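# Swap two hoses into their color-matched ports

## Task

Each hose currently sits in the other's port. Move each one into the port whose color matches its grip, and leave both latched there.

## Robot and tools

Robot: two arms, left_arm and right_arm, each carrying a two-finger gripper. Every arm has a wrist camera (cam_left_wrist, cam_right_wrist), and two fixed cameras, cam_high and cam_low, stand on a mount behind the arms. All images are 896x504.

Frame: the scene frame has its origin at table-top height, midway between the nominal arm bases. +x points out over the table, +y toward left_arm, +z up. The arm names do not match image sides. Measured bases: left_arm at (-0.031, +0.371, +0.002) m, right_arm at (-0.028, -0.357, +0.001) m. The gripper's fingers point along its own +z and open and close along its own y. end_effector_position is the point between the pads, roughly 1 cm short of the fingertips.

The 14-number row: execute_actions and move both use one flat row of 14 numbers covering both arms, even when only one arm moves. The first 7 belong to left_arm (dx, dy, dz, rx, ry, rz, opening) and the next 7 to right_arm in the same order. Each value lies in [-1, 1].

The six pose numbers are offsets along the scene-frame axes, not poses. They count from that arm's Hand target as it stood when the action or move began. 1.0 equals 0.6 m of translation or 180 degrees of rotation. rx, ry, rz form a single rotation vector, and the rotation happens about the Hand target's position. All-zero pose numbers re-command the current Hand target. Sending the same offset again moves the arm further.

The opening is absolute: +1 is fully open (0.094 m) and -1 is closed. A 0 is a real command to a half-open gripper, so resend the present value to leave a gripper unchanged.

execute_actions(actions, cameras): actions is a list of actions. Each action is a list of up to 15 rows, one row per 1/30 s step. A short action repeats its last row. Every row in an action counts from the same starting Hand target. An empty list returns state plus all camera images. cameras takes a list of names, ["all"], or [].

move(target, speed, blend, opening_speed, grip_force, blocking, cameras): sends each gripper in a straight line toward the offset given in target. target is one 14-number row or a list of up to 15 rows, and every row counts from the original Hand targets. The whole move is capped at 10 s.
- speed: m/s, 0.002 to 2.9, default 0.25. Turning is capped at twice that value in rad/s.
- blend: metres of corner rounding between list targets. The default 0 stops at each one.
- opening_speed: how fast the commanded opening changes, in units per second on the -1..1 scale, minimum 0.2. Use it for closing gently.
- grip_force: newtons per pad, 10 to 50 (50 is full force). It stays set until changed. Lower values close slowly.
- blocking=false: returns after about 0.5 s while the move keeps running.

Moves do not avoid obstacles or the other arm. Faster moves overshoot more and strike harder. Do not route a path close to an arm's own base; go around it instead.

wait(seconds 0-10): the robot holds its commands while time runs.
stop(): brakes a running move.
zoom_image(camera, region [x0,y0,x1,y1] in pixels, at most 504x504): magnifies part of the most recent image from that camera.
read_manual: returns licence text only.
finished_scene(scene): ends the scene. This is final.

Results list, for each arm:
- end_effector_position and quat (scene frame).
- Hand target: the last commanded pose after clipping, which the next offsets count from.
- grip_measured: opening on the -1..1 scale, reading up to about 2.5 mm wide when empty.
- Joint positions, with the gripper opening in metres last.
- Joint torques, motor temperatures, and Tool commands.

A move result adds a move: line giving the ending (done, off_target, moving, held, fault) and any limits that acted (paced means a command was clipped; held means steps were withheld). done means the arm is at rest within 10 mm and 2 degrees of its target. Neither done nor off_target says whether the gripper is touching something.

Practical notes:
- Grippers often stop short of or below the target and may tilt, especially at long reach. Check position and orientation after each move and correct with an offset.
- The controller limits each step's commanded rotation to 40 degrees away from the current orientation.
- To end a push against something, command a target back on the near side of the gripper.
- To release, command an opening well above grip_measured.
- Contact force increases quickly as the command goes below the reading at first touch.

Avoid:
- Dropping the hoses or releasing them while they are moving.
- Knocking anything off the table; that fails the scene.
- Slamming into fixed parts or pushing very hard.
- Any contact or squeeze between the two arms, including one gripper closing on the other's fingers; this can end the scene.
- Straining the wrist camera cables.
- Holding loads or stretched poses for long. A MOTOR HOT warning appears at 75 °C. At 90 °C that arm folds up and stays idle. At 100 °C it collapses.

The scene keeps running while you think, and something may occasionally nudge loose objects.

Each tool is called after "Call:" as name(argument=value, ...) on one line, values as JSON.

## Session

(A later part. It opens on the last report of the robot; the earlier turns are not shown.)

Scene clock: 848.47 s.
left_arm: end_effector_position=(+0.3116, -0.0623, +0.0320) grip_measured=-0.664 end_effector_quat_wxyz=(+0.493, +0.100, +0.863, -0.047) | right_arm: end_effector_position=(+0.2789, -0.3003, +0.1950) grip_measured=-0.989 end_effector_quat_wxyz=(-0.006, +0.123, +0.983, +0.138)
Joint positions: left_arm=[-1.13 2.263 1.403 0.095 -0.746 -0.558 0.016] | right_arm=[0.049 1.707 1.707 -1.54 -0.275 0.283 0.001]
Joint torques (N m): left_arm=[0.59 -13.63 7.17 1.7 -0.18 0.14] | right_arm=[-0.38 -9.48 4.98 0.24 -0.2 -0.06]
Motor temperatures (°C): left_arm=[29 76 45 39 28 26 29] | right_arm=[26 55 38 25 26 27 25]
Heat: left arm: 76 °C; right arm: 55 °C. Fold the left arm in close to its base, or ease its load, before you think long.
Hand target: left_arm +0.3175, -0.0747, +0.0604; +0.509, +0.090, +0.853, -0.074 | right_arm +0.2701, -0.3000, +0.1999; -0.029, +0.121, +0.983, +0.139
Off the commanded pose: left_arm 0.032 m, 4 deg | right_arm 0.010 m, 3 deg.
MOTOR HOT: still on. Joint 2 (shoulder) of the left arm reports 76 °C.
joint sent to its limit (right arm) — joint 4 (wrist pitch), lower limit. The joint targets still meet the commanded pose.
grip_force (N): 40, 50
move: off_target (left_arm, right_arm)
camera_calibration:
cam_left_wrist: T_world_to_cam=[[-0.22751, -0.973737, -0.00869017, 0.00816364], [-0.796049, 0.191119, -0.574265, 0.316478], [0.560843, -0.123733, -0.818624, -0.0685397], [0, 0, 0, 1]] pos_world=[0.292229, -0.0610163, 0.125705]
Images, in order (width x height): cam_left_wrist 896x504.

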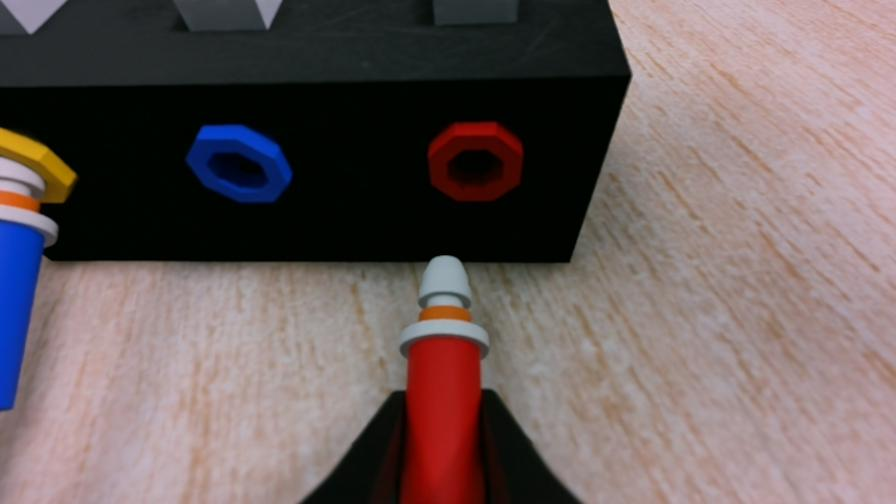

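Call:
move(target=[[-0.1597, 0.0278, 0.0077, 0, 0, 0, -1.0, 0, 0, 0, 0, 0, 0, -1.0], [-0.0705, 0.0072, 0.0052, 0, 0, 0, -1.0, 0, 0, 0, 0, 0, 0, -1.0]], speed=0.12, cameras=["cam_left_wrist"])

Scene clock: 859.73 s.
left_arm: end_effector_position=(+0.2707, -0.0585, +0.0524) grip_measured=-0.664 end_effector_quat_wxyz=(+0.501, +0.094, +0.858, -0.056) | right_arm: end_effector_position=(+0.2789, -0.3003, +0.1950) grip_measured=-0.989 end_effector_quat_wxyz=(-0.006, +0.123, +0.983, +0.138)
Joint positions: left_arm=[-1.213 2.158 1.307 0.06 -0.809 -0.634 0.016] | right_arm=[0.049 1.707 1.707 -1.54 -0.275 0.283 0.001]
Joint torques (N m): left_arm=[0.58 -10.04 7.54 1.67 -0.19 0.12] | right_arm=[-0.38 -9.51 4.97 0.24 -0.2 -0.06]
Motor temperatures (°C): left_arm=[29 78 45 38 28 26 29] | right_arm=[26 55 38 25 26 27 25]
Heat: left arm: 78 °C; right arm: 55 °C. Fold the left arm in close to its base, or ease its load, before you think long.
Hand target: left_arm +0.2752, -0.0703, +0.0636; +0.509, +0.090, +0.853, -0.074 | right_arm +0.2701, -0.3000, +0.1999; -0.029, +0.121, +0.983, +0.139
Off the commanded pose: left_arm 0.017 m, 2 deg | right_arm 0.010 m, 3 deg.
MOTOR HOT: still on. Joint 2 (shoulder) of the left arm reports 78 °C.
joint sent to its limit (right arm) — joint 4 (wrist pitch), lower limit. The joint targets still meet the commanded pose.
grip_force (N): 40, 50
move: off_target (left_arm, right_arm)
camera_calibration:
cam_left_wrist: T_world_to_cam=[[-0.228091, -0.973589, 0.00994701, 0.00203501], [-0.786221, 0.178149, -0.591709, 0.292449], [0.574309, -0.142784, -0.80609, -0.0338929], [0, 0, 0, 1]] pos_world=[0.249859, -0.0549577, 0.145704]
Images, in order (width x height): cam_left_wrist 896x504.

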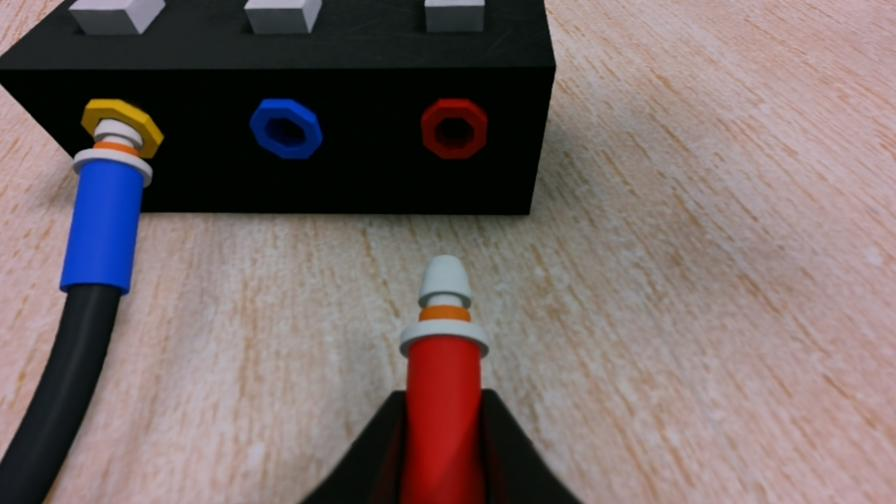

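Call:
move(target=[0.1065, -0.0235, 0.0, 0, 0, 0, -1.0, 0, 0, 0, 0, 0, 0, -1.0], speed=0.07, cameras=["cam_left_wrist"])

Call:
zoom_image(camera="cam_left_wrist", region=[340, 150, 560, 350])

Scene clock: 870.37 s.
left_arm: end_effector_position=(+0.3239, -0.0762, +0.0470) grip_measured=-0.664 end_effector_quat_wxyz=(+0.494, +0.105, +0.861, -0.056) | right_arm: end_effector_position=(+0.2789, -0.3003, +0.1950) grip_measured=-0.989 end_effector_quat_wxyz=(-0.006, +0.123, +0.983, +0.138)
Joint positions: left_arm=[-1.114 2.279 1.493 0.049 -0.718 -0.531 0.016] | right_arm=[0.049 1.707 1.707 -1.54 -0.275 0.283 0.001]
Joint torques (N m): left_arm=[2.24 -11.03 8.49 1.85 -0.19 0.11] | right_arm=[-0.38 -9.46 4.97 0.24 -0.2 -0.06]
Motor temperatures (°C): left_arm=[29 78 46 39 28 26 29] | right_arm=[26 55 38 25 26 27 25]
Heat: left arm: 78 °C; right arm: 55 °C. Fold the left arm in close to its base, or ease its load, before you think long.
Hand target: left_arm +0.3390, -0.0844, +0.0636; +0.509, +0.090, +0.853, -0.074 | right_arm +0.2701, -0.3000, +0.1999; -0.029, +0.121, +0.983, +0.139
Off the commanded pose: left_arm 0.024 m, 3 deg | right_arm 0.010 m, 3 deg.
MOTOR HOT: still on. Joint 2 (shoulder) of the left arm reports 78 °C.
joint sent to its limit (right arm) — joint 4 (wrist pitch), lower limit. The joint targets still meet the commanded pose.
grip_force (N): 40, 50
move: off_target (left_arm, right_arm)
camera_calibration:
cam_left_wrist: T_world_to_cam=[[-0.245446, -0.969408, 0.00193152, 0.0031873], [-0.791881, 0.199348, -0.577222, 0.33703], [0.559179, -0.143207, -0.816585, -0.0659224], [0, 0, 0, 1]] pos_world=[0.304532, -0.0735369, 0.140704]
Images, in order (width x height): cam_left_wrist 896x504.

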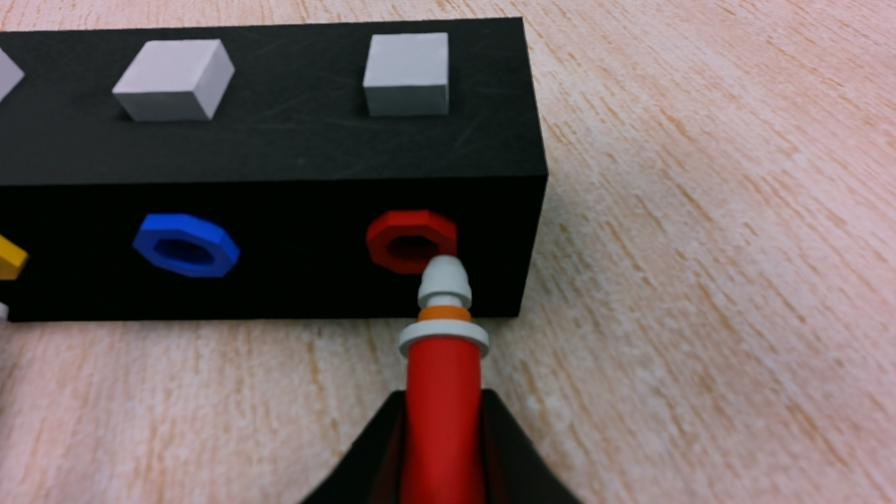

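Scaled by 2.291.

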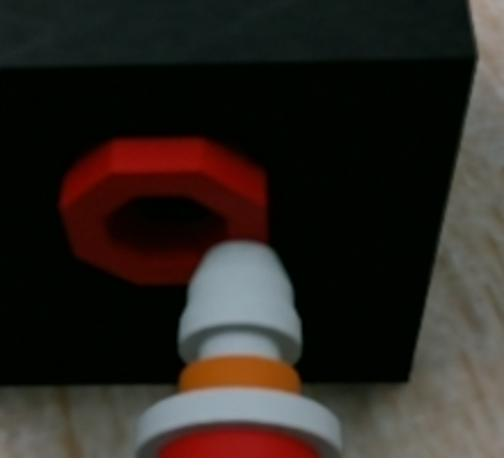

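Call:
move(target=[-0.0165, 0.0172, 0.003, 0, 0, 0, -1.0, 0, 0, 0, 0, 0, 0, -1.0], speed=0.1, cameras=["cam_left_wrist"])

Call:
zoom_image(camera="cam_left_wrist", region=[340, 150, 560, 350])

Scene clock: 887.90 s.
left_arm: end_effector_position=(+0.3231, -0.0748, +0.0439) grip_measured=-0.664 end_effector_quat_wxyz=(+0.495, +0.104, +0.861, -0.059) | right_arm: end_effector_position=(+0.2789, -0.3003, +0.1950) grip_measured=-0.989 end_effector_quat_wxyz=(-0.006, +0.123, +0.983, +0.138)
Joint positions: left_arm=[-1.114 2.279 1.473 0.075 -0.718 -0.531 0.016] | right_arm=[0.049 1.707 1.707 -1.54 -0.275 0.283 0.001]
Joint torques (N m): left_arm=[1.4 -14.38 4.63 1.81 -0.26 0.06] | right_arm=[-0.39 -9.5 5 0.24 -0.2 -0.05]
Motor temperatures (°C): left_arm=[30 76 47 39 28 26 29] | right_arm=[26 55 38 25 26 27 25]
Heat: left arm: 76 °C; right arm: 55 °C. Fold the left arm in close to its base, or ease its load, before you think long.
Hand target: left_arm +0.3291, -0.0742, +0.0654; +0.509, +0.090, +0.853, -0.074 | right_arm +0.2701, -0.3000, +0.1999; -0.029, +0.121, +0.983, +0.139
Off the commanded pose: left_arm 0.022 m, 3 deg | right_arm 0.010 m, 3 deg.
MOTOR HOT: still on. Joint 2 (shoulder) of the left arm reports 76 °C.
joint sent to its limit (right arm) — joint 4 (wrist pitch), lower limit. The joint targets still meet the commanded pose.
grip_force (N): 40, 50
move: off_target (left_arm, right_arm)
camera_calibration:
cam_left_wrist: T_world_to_cam=[[-0.246131, -0.969214, 0.00664966, 0.00442739], [-0.789961, 0.196625, -0.580775, 0.333573], [0.561587, -0.1482, -0.814037, -0.0691585], [0, 0, 0, 1]] pos_world=[0.303438, -0.0715471, 0.137404]
Images, in order (width x height): cam_left_wrist 896x504.

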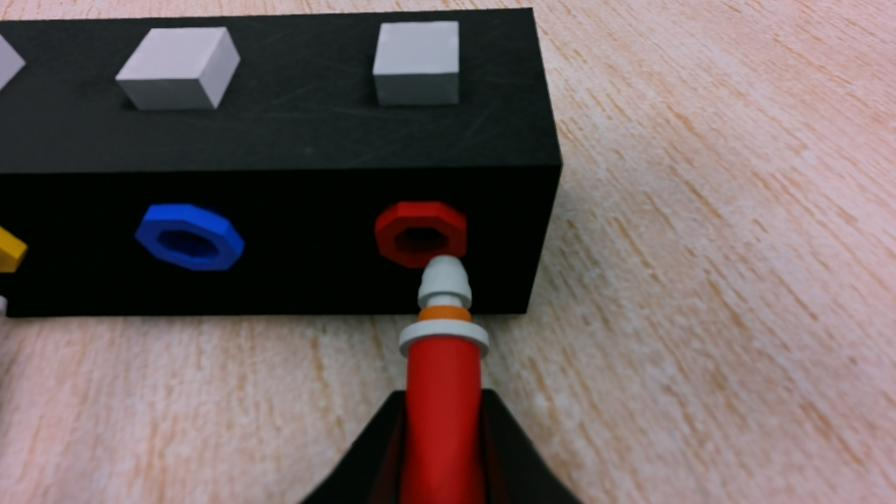

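Scaled by 2.291.

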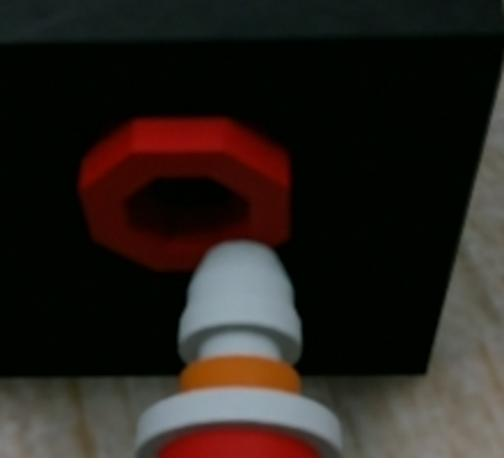

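Call:
move(target=[0.002, 0.013, 0.0133, 0, 0, 0, -1.0, 0, 0, 0, 0, 0, 0, -1.0], speed=0.1, cameras=["cam_left_wrist"])

Call:
zoom_image(camera="cam_left_wrist", region=[340, 150, 560, 350])

Scene clock: 912.47 s.
left_arm: end_effector_position=(+0.3259, -0.0659, +0.0465) grip_measured=-0.664 end_effector_quat_wxyz=(+0.496, +0.099, +0.861, -0.055) | right_arm: end_effector_position=(+0.2789, -0.3003, +0.1950) grip_measured=-0.989 end_effector_quat_wxyz=(-0.006, +0.123, +0.983, +0.138)
Joint positions: left_arm=[-1.103 2.257 1.445 0.08 -0.718 -0.529 0.016] | right_arm=[0.049 1.707 1.707 -1.54 -0.275 0.283 0.001]
Joint torques (N m): left_arm=[1.28 -15.25 4.55 1.75 -0.16 0.13] | right_arm=[-0.39 -9.5 4.97 0.24 -0.2 -0.06]
Motor temperatures (°C): left_arm=[29 83 46 38 28 26 29] | right_arm=[26 55 38 25 26 27 25]
Heat: left arm: 83 °C; right arm: 55 °C. Fold the left arm in close to its base, or ease its load, before you think long.
Hand target: left_arm +0.3303, -0.0663, +0.0733; +0.509, +0.090, +0.853, -0.074 | right_arm +0.2701, -0.3000, +0.1999; -0.029, +0.121, +0.983, +0.139
Off the commanded pose: left_arm 0.027 m, 3 deg | right_arm 0.010 m, 3 deg.
MOTOR HOT: still on. Joint 2 (shoulder) of the left arm reports 83 °C.
joint sent to its limit (right arm) — joint 4 (wrist pitch), lower limit. The joint targets still meet the commanded pose.
grip_force (N): 40, 50
move: off_target (left_arm, right_arm)
camera_calibration:
cam_left_wrist: T_world_to_cam=[[-0.235273, -0.971915, 0.00532267, 0.0101272], [-0.792097, 0.188565, -0.580539, 0.335774], [0.56323, -0.140801, -0.814215, -0.0672701], [0, 0, 0, 1]] pos_world=[0.306237, -0.0629442, 0.140104]
Images, in order (width x height): cam_left_wrist 896x504.

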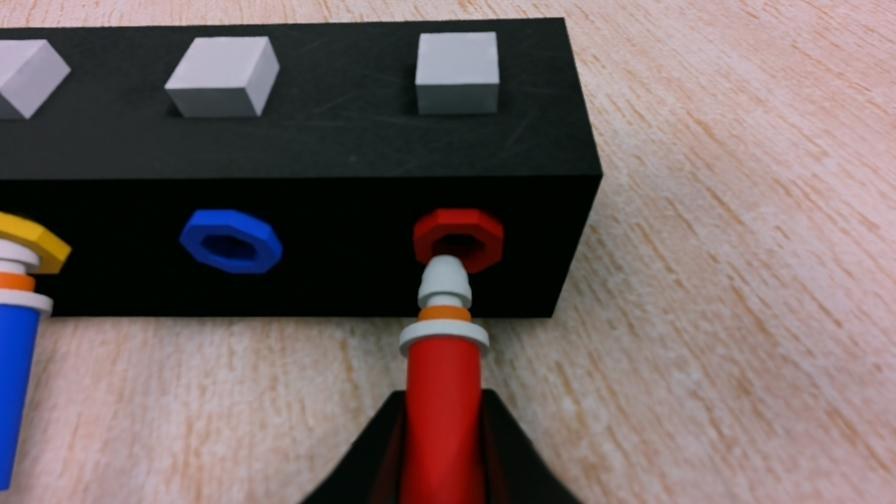

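Scaled by 2.291.

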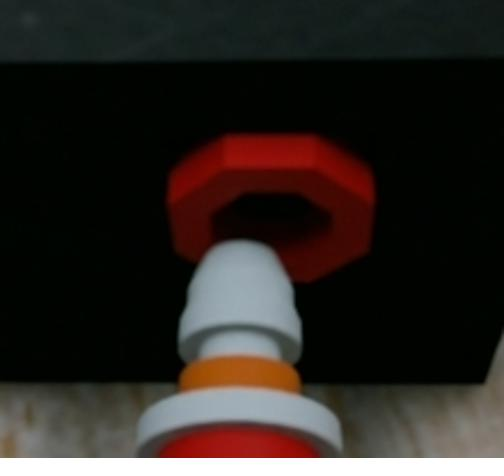

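Call:
move(target=[[-0.2172, 0.0522, 0.0945, 0, 0, 0, -1.0, 0, 0, 0, 0, 0, 0, -1.0], [-0.2172, 0.0522, 0.0345, 0, 0, 0, -1.0, 0, 0, 0, 0, 0, 0, -1.0]], speed=0.15)

Scene clock: 921.77 s.
left_arm: end_effector_position=(+0.1996, -0.0342, +0.0911) grip_measured=-0.664 end_effector_quat_wxyz=(+0.502, +0.100, +0.856, -0.067) | right_arm: end_effector_position=(+0.2789, -0.3003, +0.1950) grip_measured=-0.989 end_effector_quat_wxyz=(-0.006, +0.123, +0.983, +0.138)
Joint positions: left_arm=[-1.361 1.933 1.156 -0.111 -0.893 -0.781 0.016] | right_arm=[0.049 1.707 1.707 -1.54 -0.275 0.283 0.001]
Joint torques (N m): left_arm=[0.17 -8.94 4.7 1.56 -0.5 -0.07] | right_arm=[-0.36 -9.46 5 0.24 -0.21 -0.06]
Motor temperatures (°C): left_arm=[29 85 45 38 28 26 29] | right_arm=[26 55 38 25 26 27 25]
Heat: left arm: 85 °C; right arm: 55 °C. Fold the left arm in close to its base, or ease its load, before you think long.
Hand target: left_arm +0.1999, -0.0350, +0.0940; +0.509, +0.090, +0.853, -0.074 | right_arm +0.2701, -0.3000, +0.1999; -0.029, +0.121, +0.983, +0.139
Off the commanded pose: left_arm 0.003 m, 2 deg | right_arm 0.010 m, 3 deg.
MOTOR HOT: still on. Joint 2 (shoulder) of the left arm reports 85 °C.
joint sent to its limit (right arm) — joint 4 (wrist pitch), lower limit. The joint targets still meet the commanded pose.
grip_force (N): 40, 50
move: off_target (right_arm)

Call:
wait(seconds=10)

Call:
wait(seconds=10)

Call:
wait(seconds=10)

Call:
wait(seconds=10)

Scene clock: 938.97 s.
left_arm: end_effector_position=(+0.1996, -0.0342, +0.0911) grip_measured=-0.664 end_effector_quat_wxyz=(+0.502, +0.100, +0.856, -0.067) | right_arm: end_effector_position=(+0.2789, -0.3003, +0.1950) grip_measured=-0.989 end_effector_quat_wxyz=(-0.006, +0.123, +0.983, +0.138)
Joint positions: left_arm=[-1.361 1.933 1.156 -0.111 -0.893 -0.781 0.016] | right_arm=[0.049 1.707 1.707 -1.54 -0.275 0.283 0.001]
Joint torques (N m): left_arm=[0.16 -8.94 4.7 1.56 -0.5 -0.07] | right_arm=[-0.38 -9.48 4.98 0.24 -0.2 -0.06]
Motor temperatures (°C): left_arm=[29 80 44 38 28 26 29] | right_arm=[26 55 38 25 26 27 25]
Heat: left arm: 80 °C; right arm: 55 °C. Fold the left arm in close to its base, or ease its load, before you think long.
Hand target: left_arm +0.1999, -0.0350, +0.0940; +0.509, +0.090, +0.853, -0.074 | right_arm +0.2701, -0.3000, +0.1999; -0.029, +0.121, +0.983, +0.139
Tool commands: left_gripper/opening=-1.0 right_gripper/opening=-1.0
Off the commanded pose: left_arm 0.003 m, 2 deg | right_arm 0.010 m, 3 deg.
MOTOR HOT: still on. Joint 2 (shoulder) of the left arm reports 80 °C.
grip_force (N): 40, 50
wait: 10.00 s; at rest from the start

Scene clock: 948.97 s.
left_arm: end_effector_position=(+0.1996, -0.0342, +0.0911) grip_measured=-0.664 end_effector_quat_wxyz=(+0.502, +0.100, +0.856, -0.067) | right_arm: end_effector_position=(+0.2789, -0.3003, +0.1950) grip_measured=-0.989 end_effector_quat_wxyz=(-0.006, +0.123, +0.983, +0.138)
Joint positions: left_arm=[-1.361 1.933 1.156 -0.111 -0.893 -0.781 0.016] | right_arm=[0.049 1.707 1.707 -1.54 -0.275 0.283 0.001]
Joint torques (N m): left_arm=[0.17 -8.94 4.7 1.56 -0.5 -0.07] | right_arm=[-0.36 -9.5 4.98 0.24 -0.2 -0.06]
Motor temperatures (°C): left_arm=[29 78 44 38 28 26 29] | right_arm=[26 55 38 25 26 27 25]
Heat: left arm: 78 °C; right arm: 55 °C. Fold the left arm in close to its base, or ease its load, before you think long.
Hand target: left_arm +0.1999, -0.0350, +0.0940; +0.509, +0.090, +0.853, -0.074 | right_arm +0.2701, -0.3000, +0.1999; -0.029, +0.121, +0.983, +0.139
Tool commands: left_gripper/opening=-1.0 right_gripper/opening=-1.0
Off the commanded pose: left_arm 0.003 m, 2 deg | right_arm 0.010 m, 3 deg.
MOTOR HOT: still on. Joint 2 (shoulder) of the left arm reports 78 °C.
grip_force (N): 40, 50
wait: 10.00 s; at rest by 0.17 s

Scene clock: 958.97 s.
left_arm: end_effector_position=(+0.1996, -0.0342, +0.0911) grip_measured=-0.664 end_effector_quat_wxyz=(+0.502, +0.100, +0.856, -0.067) | right_arm: end_effector_position=(+0.2789, -0.3003, +0.1950) grip_measured=-0.989 end_effector_quat_wxyz=(-0.006, +0.123, +0.983, +0.138)
Joint positions: left_arm=[-1.361 1.933 1.156 -0.111 -0.893 -0.781 0.016] | right_arm=[0.049 1.707 1.707 -1.54 -0.275 0.283 0.001]
Joint torques (N m): left_arm=[0.17 -8.91 4.7 1.56 -0.5 -0.07] | right_arm=[-0.39 -9.47 4.98 0.24 -0.2 -0.06]
Motor temperatures (°C): left_arm=[29 77 44 38 28 26 29] | right_arm=[26 55 38 25 26 27 25]
Heat: left arm: 77 °C; right arm: 55 °C. Fold the left arm in close to its base, or ease its load, before you think long.
Hand target: left_arm +0.1999, -0.0350, +0.0940; +0.509, +0.090, +0.853, -0.074 | right_arm +0.2701, -0.3000, +0.1999; -0.029, +0.121, +0.983, +0.139
Tool commands: left_gripper/opening=-1.0 right_gripper/opening=-1.0
Off the commanded pose: left_arm 0.003 m, 2 deg | right_arm 0.010 m, 3 deg.
MOTOR HOT: still on. Joint 2 (shoulder) of the left arm reports 77 °C.
grip_force (N): 40, 50
wait: 10.00 s; at rest by 0.17 s

Scene clock: 968.97 s.
left_arm: end_effector_position=(+0.1996, -0.0342, +0.0911) grip_measured=-0.664 end_effector_quat_wxyz=(+0.502, +0.100, +0.856, -0.067) | right_arm: end_effector_position=(+0.2789, -0.3003, +0.1950) grip_measured=-0.989 end_effector_quat_wxyz=(-0.006, +0.123, +0.983, +0.138)
Joint positions: left_arm=[-1.361 1.933 1.156 -0.111 -0.893 -0.781 0.016] | right_arm=[0.049 1.707 1.707 -1.54 -0.275 0.283 0.001]
Joint torques (N m): left_arm=[0.17 -8.92 4.68 1.56 -0.5 -0.07] | right_arm=[-0.38 -9.47 4.97 0.24 -0.2 -0.06]
Motor temperatures (°C): left_arm=[29 76 43 38 28 26 29] | right_arm=[26 55 38 25 26 27 25]
Heat: left arm: 76 °C; right arm: 55 °C. Fold the left arm in close to its base, or ease its load, before you think long.
Hand target: left_arm +0.1999, -0.0350, +0.0940; +0.509, +0.090, +0.853, -0.074 | right_arm +0.2701, -0.3000, +0.1999; -0.029, +0.121, +0.983, +0.139
Tool commands: left_gripper/opening=-1.0 right_gripper/opening=-1.0
Off the commanded pose: left_arm 0.003 m, 2 deg | right_arm 0.010 m, 3 deg.
MOTOR HOT: still on. Joint 2 (shoulder) of the left arm reports 76 °C.
grip_force (N): 40, 50
wait: 10.00 s; at rest by 0.17 s

Call:
move(target=[[-0.0165, -0.0133, -0.04, 0, 0, 0, -1.0, 0, 0, 0, 0, 0, 0, -1.0], [0.1283, -0.0467, -0.0423, 0, 0, 0, -1.0, 0, 0, 0, 0, 0, 0, -1.0], [0.2347, -0.0702, -0.0423, 0, 0, 0, -1.0, 0, 0, 0, 0, 0, 0, -1.0]], speed=[0.12, 0.12, 0.07], cameras=["cam_left_wrist"])

Call:
zoom_image(camera="cam_left_wrist", region=[340, 150, 560, 350])

Scene clock: 980.90 s.
left_arm: end_effector_position=(+0.3296, -0.0691, +0.0533) grip_measured=-0.664 end_effector_quat_wxyz=(+0.495, +0.101, +0.861, -0.059) | right_arm: end_effector_position=(+0.2789, -0.3003, +0.1950) grip_measured=-0.989 end_effector_quat_wxyz=(-0.006, +0.123, +0.983, +0.138)
Joint positions: left_arm=[-1.096 2.254 1.47 0.061 -0.706 -0.521 0.016] | right_arm=[0.049 1.707 1.707 -1.54 -0.275 0.283 0.001]
Joint torques (N m): left_arm=[1.54 -10.99 8.16 1.81 -0.22 0.12] | right_arm=[-0.38 -9.48 4.97 0.24 -0.2 -0.06]
Motor temperatures (°C): left_arm=[29 75 44 38 28 26 29] | right_arm=[26 55 38 25 26 27 25]
Heat: left arm: 75 °C; right arm: 55 °C. Fold the left arm in close to its base, or ease its load, before you think long.
Hand target: left_arm +0.3409, -0.0770, +0.0686; +0.509, +0.090, +0.853, -0.074 | right_arm +0.2701, -0.3000, +0.1999; -0.029, +0.121, +0.983, +0.139
Off the commanded pose: left_arm 0.021 m, 3 deg | right_arm 0.010 m, 3 deg.
MOTOR HOT: still on. Joint 2 (shoulder) of the left arm reports 75 °C.
joint sent to its limit (right arm) — joint 4 (wrist pitch), lower limit. The joint targets still meet the commanded pose.
grip_force (N): 40, 50
move: off_target (left_arm, right_arm)
camera_calibration:
cam_left_wrist: T_world_to_cam=[[-0.242071, -0.970206, 0.0100751, 0.00987396], [-0.791728, 0.191516, -0.580076, 0.343252], [0.560864, -0.148397, -0.8145, -0.0639769], [0, 0, 0, 1]] pos_world=[0.310035, -0.0656525, 0.146903]
Images, in order (width x height): cam_left_wrist 896x504.

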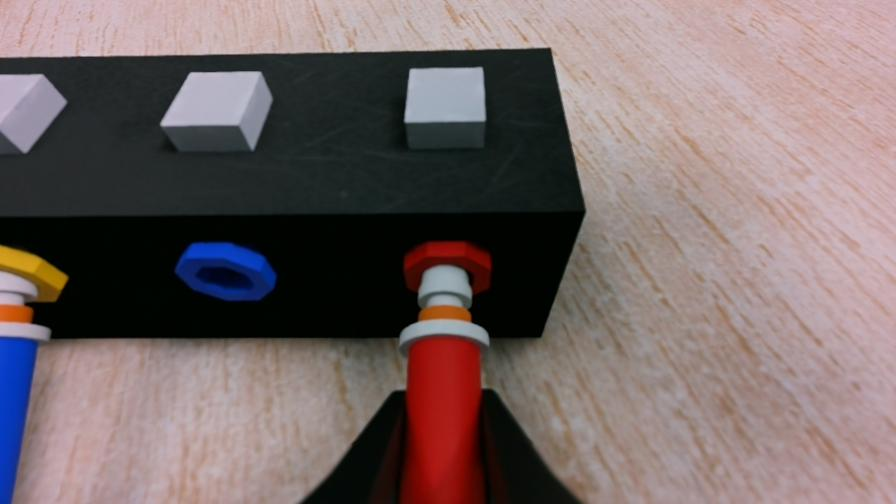

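Scaled by 2.291.

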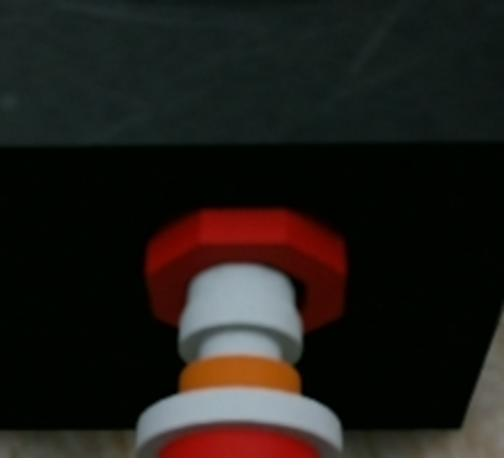

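Call:
move(target=[0.105, -0.024, -0.004, -0.0026, -0.0108, 0.003, -1.0, 0, 0, 0, 0, 0, 0, -1.0], speed=0.08, cameras=["cam_left_wrist"])

Call:
zoom_image(camera="cam_left_wrist", region=[340, 200, 560, 400])

Scene clock: 985.80 s.
left_arm: end_effector_position=(+0.3465, -0.0739, +0.0517) grip_measured=-0.664 end_effector_quat_wxyz=(+0.488, +0.134, +0.863, -0.009) | right_arm: end_effector_position=(+0.2789, -0.3003, +0.1950) grip_measured=-0.989 end_effector_quat_wxyz=(-0.006, +0.123, +0.983, +0.138)
Joint positions: left_arm=[-1.079 2.324 1.619 -0.071 -0.726 -0.443 0.016] | right_arm=[0.049 1.707 1.707 -1.54 -0.275 0.283 0.001]
Joint torques (N m): left_arm=[8.35 -8.06 10.37 3.13 0.48 0.24] | right_arm=[-0.36 -9.5 4.97 0.24 -0.21 -0.06]
Motor temperatures (°C): left_arm=[29 76 44 39 28 26 29] | right_arm=[26 55 38 25 26 27 25]
Heat: left arm: 76 °C; right arm: 55 °C. Fold the left arm in close to its base, or ease its load, before you think long.
Hand target: left_arm +0.4038, -0.0916, +0.0665; +0.525, +0.085, +0.844, -0.074 | right_arm +0.2701, -0.3000, +0.1999; -0.029, +0.121, +0.983, +0.139
Off the commanded pose: left_arm 0.062 m, 10 deg | right_arm 0.010 m, 3 deg.
MOTOR HOT: still on. Joint 2 (shoulder) of the left arm reports 76 °C.
joint sent to its limit (right arm) — joint 4 (wrist pitch), lower limit. The joint targets still meet the commanded pose.
grip_force (N): 40, 50
move: off_target (left_arm, right_arm)
camera_calibration:
cam_left_wrist: T_world_to_cam=[[-0.249406, -0.962566, -0.106126, 0.0185411], [-0.789838, 0.265602, -0.552821, 0.360028], [0.560314, -0.0540552, -0.826514, -0.0677265], [0, 0, 0, 1]] pos_world=[0.326936, -0.081438, 0.145022]
Images, in order (width x height): cam_left_wrist 896x504.

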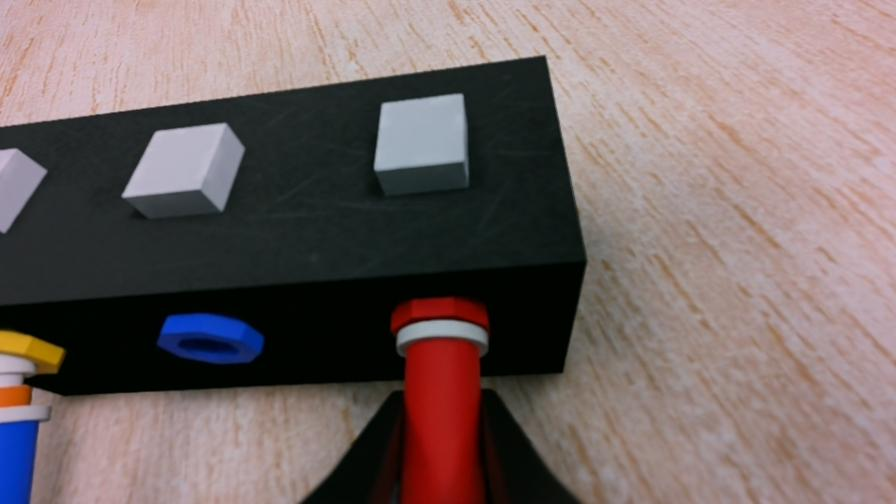

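Scaled by 2.291.

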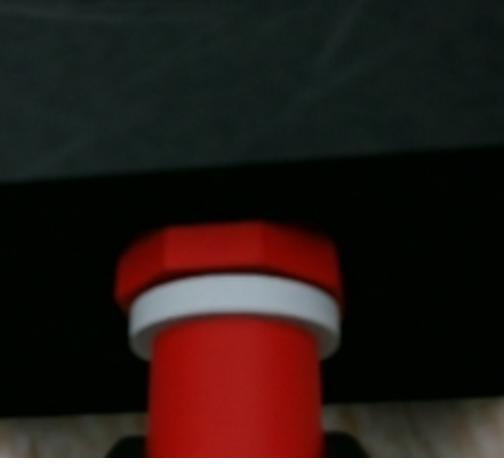

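Call:
move(target=[-0.0985, 0.0192, -0.0063, 0.0026, 0.0108, -0.003, -1.0, 0, 0, 0, 0, 0, 0, -1.0], speed=0.1, cameras=["cam_left_wrist"])

Call:
zoom_image(camera="cam_left_wrist", region=[340, 200, 560, 400])

Scene clock: 993.33 s.
left_arm: end_effector_position=(+0.3445, -0.0740, +0.0506) grip_measured=-0.664 end_effector_quat_wxyz=(+0.504, +0.104, +0.856, -0.042) | right_arm: end_effector_position=(+0.2789, -0.3003, +0.1950) grip_measured=-0.989 end_effector_quat_wxyz=(-0.006, +0.123, +0.983, +0.138)
Joint positions: left_arm=[-1.082 2.31 1.544 0.053 -0.727 -0.484 0.016] | right_arm=[0.049 1.707 1.707 -1.54 -0.275 0.283 0.001]
Joint torques (N m): left_arm=[0.58 -13.49 4.51 1.93 0.08 -0.2] | right_arm=[-0.38 -9.48 4.98 0.24 -0.2 -0.06]
Motor temperatures (°C): left_arm=[30 74 46 43 28 26 29] | right_arm=[26 55 38 25 26 27 25]
Heat: left arm: 74 °C; right arm: 55 °C. Fold the left arm in close to its base, or ease its load, before you think long.
Hand target: left_arm +0.3448, -0.0799, +0.0625; +0.509, +0.090, +0.853, -0.074 | right_arm +0.2701, -0.3000, +0.1999; -0.029, +0.121, +0.983, +0.139
Off the commanded pose: left_arm 0.014 m, 4 deg | right_arm 0.010 m, 3 deg.
MOTOR HOT: still on. Joint 2 (shoulder) of the left arm reports 74 °C.
joint sent to its limit (right arm) — joint 4 (wrist pitch), lower limit. The joint targets still meet the commanded pose.
grip_force (N): 40, 50
move: off_target (left_arm, right_arm)
camera_calibration:
cam_left_wrist: T_world_to_cam=[[-0.23011, -0.972863, -0.024237, 0.00623208], [-0.779829, 0.199236, -0.59344, 0.351618], [0.582165, -0.117656, -0.804513, -0.0808043], [0, 0, 0, 1]] pos_world=[0.322677, -0.0734991, 0.143807]
Images, in order (width x height): cam_left_wrist 896x504.

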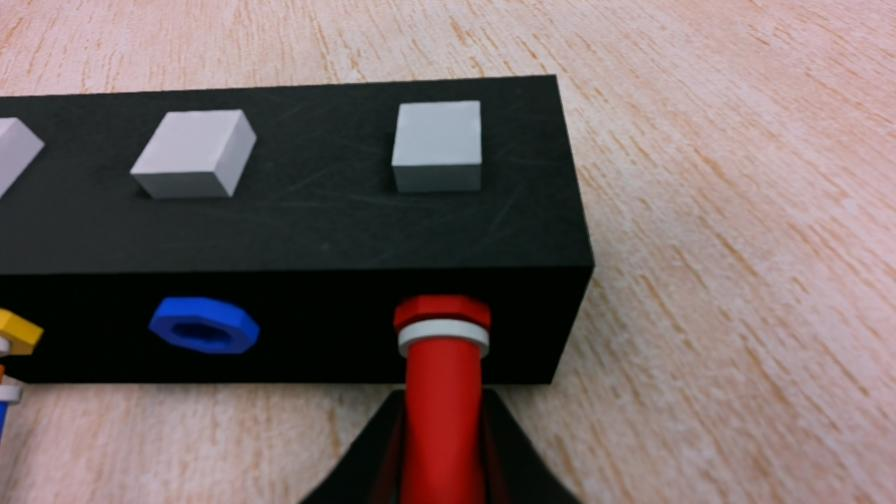

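Scaled by 2.291.

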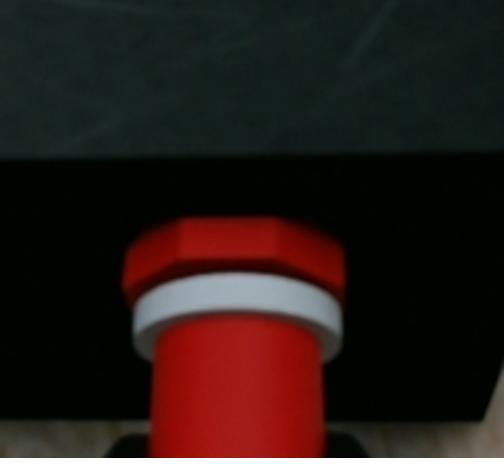

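Call:
move(target=[[0, 0, 0, 0, 0, 0, -0.04, 0, 0, 0, 0, 0, 0, -1.0], [-0.0983, 0.0222, 0.0583, 0, 0, 0, -0.04, 0, 0, 0, 0, 0, 0, -1.0], [-0.0292, 0.196, 0.047, 0, 0, 0, -0.04, 0, 0, 0, 0, 0, 0, -1.0]], speed=0.12, opening_speed=0.6, cameras=["cam_left_wrist"])

Scene clock: 1004.37 s.
left_arm: end_effector_position=(+0.3260, +0.0393, +0.0726) grip_measured=-0.042 end_effector_quat_wxyz=(+0.496, +0.093, +0.861, -0.057) | right_arm: end_effector_position=(+0.2789, -0.3003, +0.1950) grip_measured=-0.989 end_effector_quat_wxyz=(-0.006, +0.123, +0.983, +0.138)
Joint positions: left_arm=[-0.97 1.919 1.001 0.255 -0.62 -0.433 0.045] | right_arm=[0.049 1.707 1.707 -1.54 -0.275 0.283 0.001]
Joint velocities: left_arm=[within noise] | right_arm=[-0.007 -0.007 0.002 -0.007 0.051 -0.154 0.001]
Joint torques (N m): left_arm=[0.77 -11.66 4.36 1.87 -0.08 0.12] | right_arm=[-0.36 -9.48 4.96 0.24 -0.2 -0.06]
Motor temperatures (°C): left_arm=[30 81 45 41 28 26 29] | right_arm=[26 55 38 25 26 27 25]
Heat: left arm: 81 °C; right arm: 55 °C. Fold the left arm in close to its base, or ease its load, before you think long.
Hand target: left_arm +0.3272, +0.0376, +0.0907; +0.509, +0.090, +0.853, -0.074 | right_arm +0.2701, -0.3000, +0.1999; -0.029, +0.121, +0.983, +0.139
Off the commanded pose: left_arm 0.018 m, 3 deg | right_arm 0.010 m, 3 deg.
MOTOR HOT: still on. Joint 2 (shoulder) of the left arm reports 81 °C.
joint sent to its limit (right arm) — joint 4 (wrist pitch), lower limit. The joint targets still meet the commanded pose.
grip_force (N): 40, 50
move: off_target (left_arm, right_arm)
camera_calibration:
cam_left_wrist: T_world_to_cam=[[-0.227053, -0.973785, 0.0137665, 0.108961], [-0.793673, 0.176828, -0.582078, 0.33222], [0.564384, -0.143089, -0.813017, -0.0315792], [0, 0, 0, 1]] pos_world=[0.306237, 0.0428405, 0.166203]
Images, in order (width x height): cam_left_wrist 896x504.

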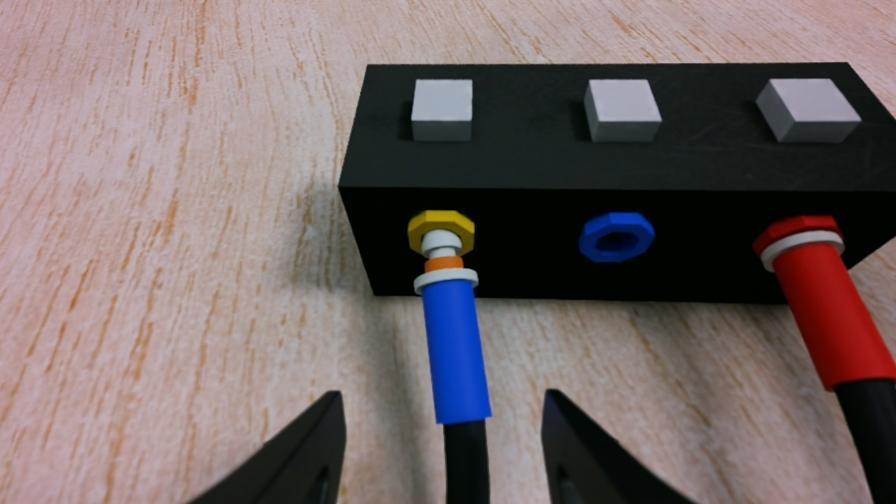

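Call:
move(target=[[0.064, -0.0258, -0.0478, 0, 0, 0, -0.04, 0, 0, 0, 0, 0, 0, -1.0]], speed=0.12, cameras=["cam_left_wrist"])

Scene clock: 1018.20 s.
left_arm: end_effector_position=(+0.3568, +0.0313, +0.0492) grip_measured=-0.042 end_effector_quat_wxyz=(+0.496, +0.093, +0.861, -0.059) | right_arm: end_effector_position=(+0.2789, -0.3003, +0.1950) grip_measured=-0.989 end_effector_quat_wxyz=(-0.006, +0.123, +0.983, +0.138)
Joint positions: left_arm=[-0.916 2.052 1.079 0.335 -0.573 -0.394 0.045] | right_arm=[0.049 1.707 1.707 -1.54 -0.275 0.283 0.001]
Joint torques (N m): left_arm=[0.98 -9.16 7.28 1.9 -0.04 0.12] | right_arm=[-0.36 -9.47 4.98 0.24 -0.2 -0.06]
Motor temperatures (°C): left_arm=[30 83 44 40 28 26 28] | right_arm=[26 55 38 25 26 27 25]
Heat: left arm: 83 °C; right arm: 55 °C. Fold the left arm in close to its base, or ease its load, before you think long.
Hand target: left_arm +0.3657, +0.0222, +0.0621; +0.509, +0.090, +0.853, -0.074 | right_arm +0.2701, -0.3000, +0.1999; -0.029, +0.121, +0.983, +0.139
Off the commanded pose: left_arm 0.018 m, 3 deg | right_arm 0.010 m, 3 deg.
MOTOR HOT: still on. Joint 2 (shoulder) of the left arm reports 83 °C.
joint sent to its limit (right arm) — joint 4 (wrist pitch), lower limit. The joint targets still meet the commanded pose.
grip_force (N): 40, 50
move: off_target (left_arm, right_arm)
camera_calibration:
cam_left_wrist: T_world_to_cam=[[-0.229066, -0.973245, 0.017954, 0.108953], [-0.793549, 0.176027, -0.58249, 0.344513], [0.563745, -0.147676, -0.81264, -0.0688083], [0, 0, 0, 1]] pos_world=[0.337136, 0.0352329, 0.142803]
Images, in order (width x height): cam_left_wrist 896x504.

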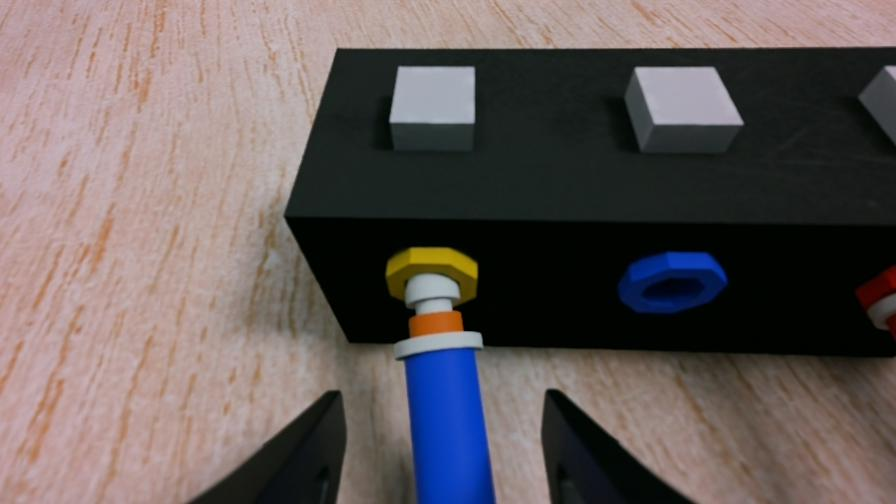

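Call:
move(target=[0, 0, 0, 0, 0, 0, -1.0, 0, 0, 0, 0, 0, 0, -1.0], speed=0.1, cameras=["cam_left_wrist"])

Call:
zoom_image(camera="cam_left_wrist", region=[340, 200, 560, 400])

Scene clock: 1022.73 s.
left_arm: end_effector_position=(+0.3578, +0.0325, +0.0493) grip_measured=-0.662 end_effector_quat_wxyz=(+0.497, +0.092, +0.861, -0.058) | right_arm: end_effector_position=(+0.2789, -0.3003, +0.1950) grip_measured=-0.989 end_effector_quat_wxyz=(-0.006, +0.123, +0.983, +0.138)
Joint positions: left_arm=[-0.913 2.052 1.079 0.335 -0.575 -0.394 0.016] | right_arm=[0.049 1.707 1.707 -1.54 -0.275 0.283 0.001]
Joint torques (N m): left_arm=[0.7 -9.16 7.3 1.92 -0.02 0.12] | right_arm=[-0.35 -9.5 4.97 0.24 -0.2 -0.06]
Motor temperatures (°C): left_arm=[30 82 44 40 28 26 28] | right_arm=[26 55 38 25 26 27 25]
Heat: left arm: 82 °C; right arm: 55 °C. Fold the left arm in close to its base, or ease its load, before you think long.
Hand target: left_arm +0.3657, +0.0221, +0.0621; +0.510, +0.090, +0.853, -0.074 | right_arm +0.2701, -0.3000, +0.1999; -0.029, +0.121, +0.983, +0.139
Off the commanded pose: left_arm 0.018 m, 3 deg | right_arm 0.010 m, 3 deg.
MOTOR HOT: still on. Joint 2 (shoulder) of the left arm reports 82 °C.
joint sent to its limit (right arm) — joint 4 (wrist pitch), lower limit. The joint targets still meet the commanded pose.
grip_force (N): 40, 50
move: off_target (left_arm, right_arm)
camera_calibration:
cam_left_wrist: T_world_to_cam=[[-0.225509, -0.974094, 0.0169091, 0.109207], [-0.793751, 0.173639, -0.582931, 0.345311], [0.564894, -0.144878, -0.812345, -0.0696044], [0, 0, 0, 1]] pos_world=[0.338037, 0.0363347, 0.142903]
Images, in order (width x height): cam_left_wrist 896x504.

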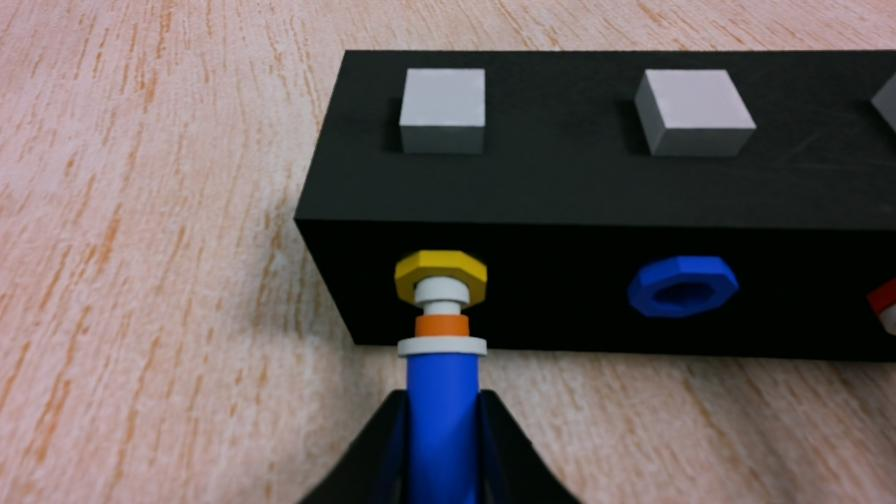

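Scaled by 2.291.

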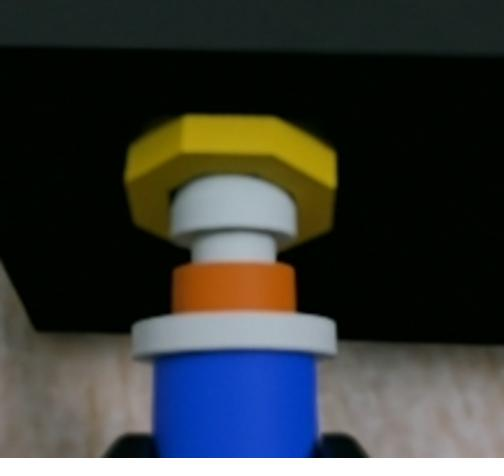

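Call:
move(target=[0.0568, -0.0131, 0.0, 0.0075, 0.0325, 0, -1.0, 0, 0, 0, 0, 0, 0, -1.0], speed=0.08, cameras=["cam_left_wrist"])

Call:
zoom_image(camera="cam_left_wrist", region=[340, 200, 560, 400])

Scene clock: 1035.03 s.
left_arm: end_effector_position=(+0.3640, +0.0362, +0.0499) grip_measured=-0.664 end_effector_quat_wxyz=(+0.431, +0.119, +0.894, -0.009) | right_arm: end_effector_position=(+0.2789, -0.3003, +0.1950) grip_measured=-0.989 end_effector_quat_wxyz=(-0.006, +0.123, +0.983, +0.138)
Joint positions: left_arm=[-0.89 2.062 1.259 -0.019 -0.542 -0.396 0.016] | right_arm=[0.049 1.707 1.707 -1.54 -0.275 0.283 0.001]
Joint torques (N m): left_arm=[4.56 -6.34 9.54 2.75 0.55 0.03] | right_arm=[-0.39 -9.5 4.98 0.24 -0.2 -0.06]
Motor temperatures (°C): left_arm=[30 80 44 41 28 26 29] | right_arm=[26 55 38 25 26 27 25]
Heat: left arm: 80 °C; right arm: 55 °C. Fold the left arm in close to its base, or ease its load, before you think long.
Hand target: left_arm +0.3997, +0.0143, +0.0620; +0.464, +0.092, +0.878, -0.068 | right_arm +0.2701, -0.3000, +0.1999; -0.029, +0.121, +0.983, +0.139
Off the commanded pose: left_arm 0.044 m, 9 deg | right_arm 0.010 m, 3 deg.
MOTOR HOT: still on. Joint 2 (shoulder) of the left arm reports 80 °C.
joint sent to its limit (right arm) — joint 4 (wrist pitch), lower limit. The joint targets still meet the commanded pose.
grip_force (N): 40, 50
move: off_target (left_arm, right_arm)
camera_calibration:
cam_left_wrist: T_world_to_cam=[[-0.229655, -0.970217, -0.0770569, 0.120262], [-0.862582, 0.239568, -0.445599, 0.365738], [0.450788, -0.0358661, -0.89191, -0.0306155], [0, 0, 0, 1]] pos_world=[0.356899, 0.0279627, 0.144933]
Images, in order (width x height): cam_left_wrist 896x504.

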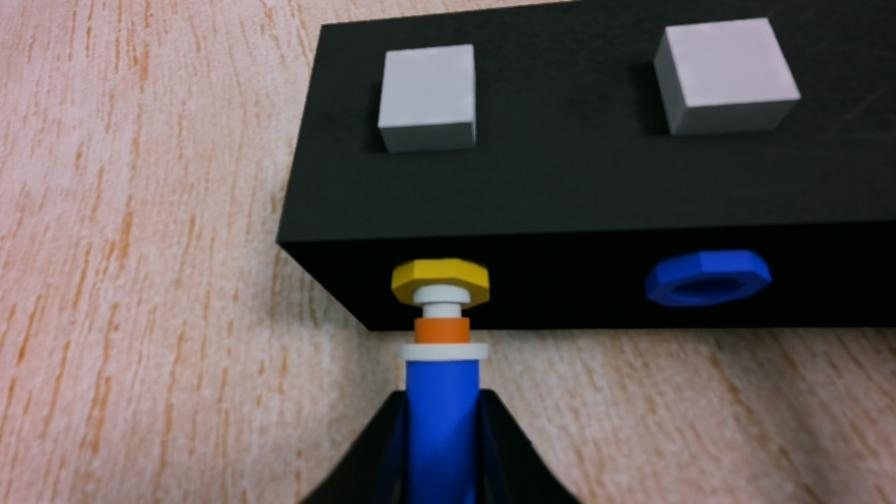

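Scaled by 2.291.

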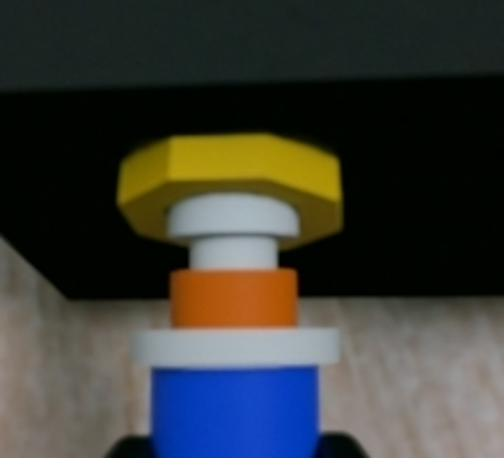

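Call:
move(target=[-0.1028, 0.0412, 0.0067, 0, 0, 0, -1.0, 0, 0, 0, 0, 0, 0, -1.0], speed=0.1, cameras=["cam_left_wrist"])

Call:
zoom_image(camera="cam_left_wrist", region=[340, 200, 560, 400])

Scene clock: 1047.50 s.
left_arm: end_effector_position=(+0.3371, +0.0441, +0.0433) grip_measured=-0.664 end_effector_quat_wxyz=(+0.443, +0.106, +0.889, -0.047) | right_arm: end_effector_position=(+0.2789, -0.3003, +0.1950) grip_measured=-0.989 end_effector_quat_wxyz=(-0.006, +0.123, +0.983, +0.138)
Joint positions: left_arm=[-0.917 1.984 1.071 0.141 -0.526 -0.442 0.016] | right_arm=[0.049 1.707 1.707 -1.54 -0.275 0.283 0.001]
Joint torques (N m): left_arm=[-0.23 -12.45 4.42 1.83 -0.26 -0.1] | right_arm=[-0.36 -9.5 4.98 0.25 -0.2 -0.06]
Motor temperatures (°C): left_arm=[30 75 46 44 28 26 29] | right_arm=[26 55 38 25 26 27 25]
Heat: left arm: 75 °C; right arm: 55 °C. Fold the left arm in close to its base, or ease its load, before you think long.
Hand target: left_arm +0.3380, +0.0389, +0.0661; +0.464, +0.092, +0.878, -0.069 | right_arm +0.2701, -0.3000, +0.1999; -0.029, +0.121, +0.983, +0.139
Off the commanded pose: left_arm 0.023 m, 4 deg | right_arm 0.010 m, 3 deg.
MOTOR HOT: still on. Joint 2 (shoulder) of the left arm reports 75 °C.
joint sent to its limit (right arm) — joint 4 (wrist pitch), lower limit. The joint targets still meet the commanded pose.
grip_force (N): 40, 50
move: off_target (left_arm, right_arm)
camera_calibration:
cam_left_wrist: T_world_to_cam=[[-0.23795, -0.971277, -0.000614865, 0.12077], [-0.852936, 0.209261, -0.478236, 0.337165], [0.464629, -0.113272, -0.878231, -0.0258526], [0, 0, 0, 1]] pos_world=[0.32833, 0.0438176, 0.138614]
Images, in order (width x height): cam_left_wrist 896x504.

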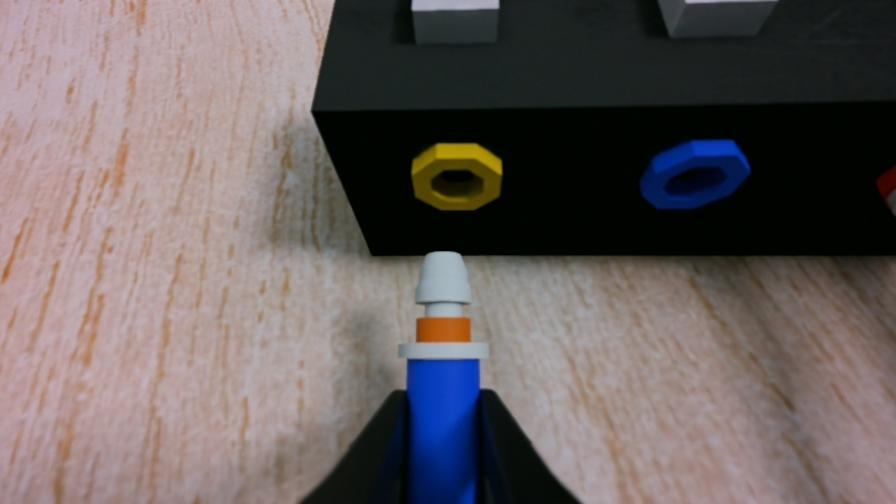

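Scaled by 2.291.

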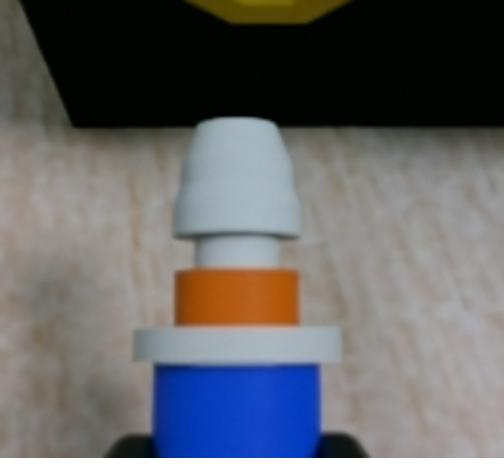

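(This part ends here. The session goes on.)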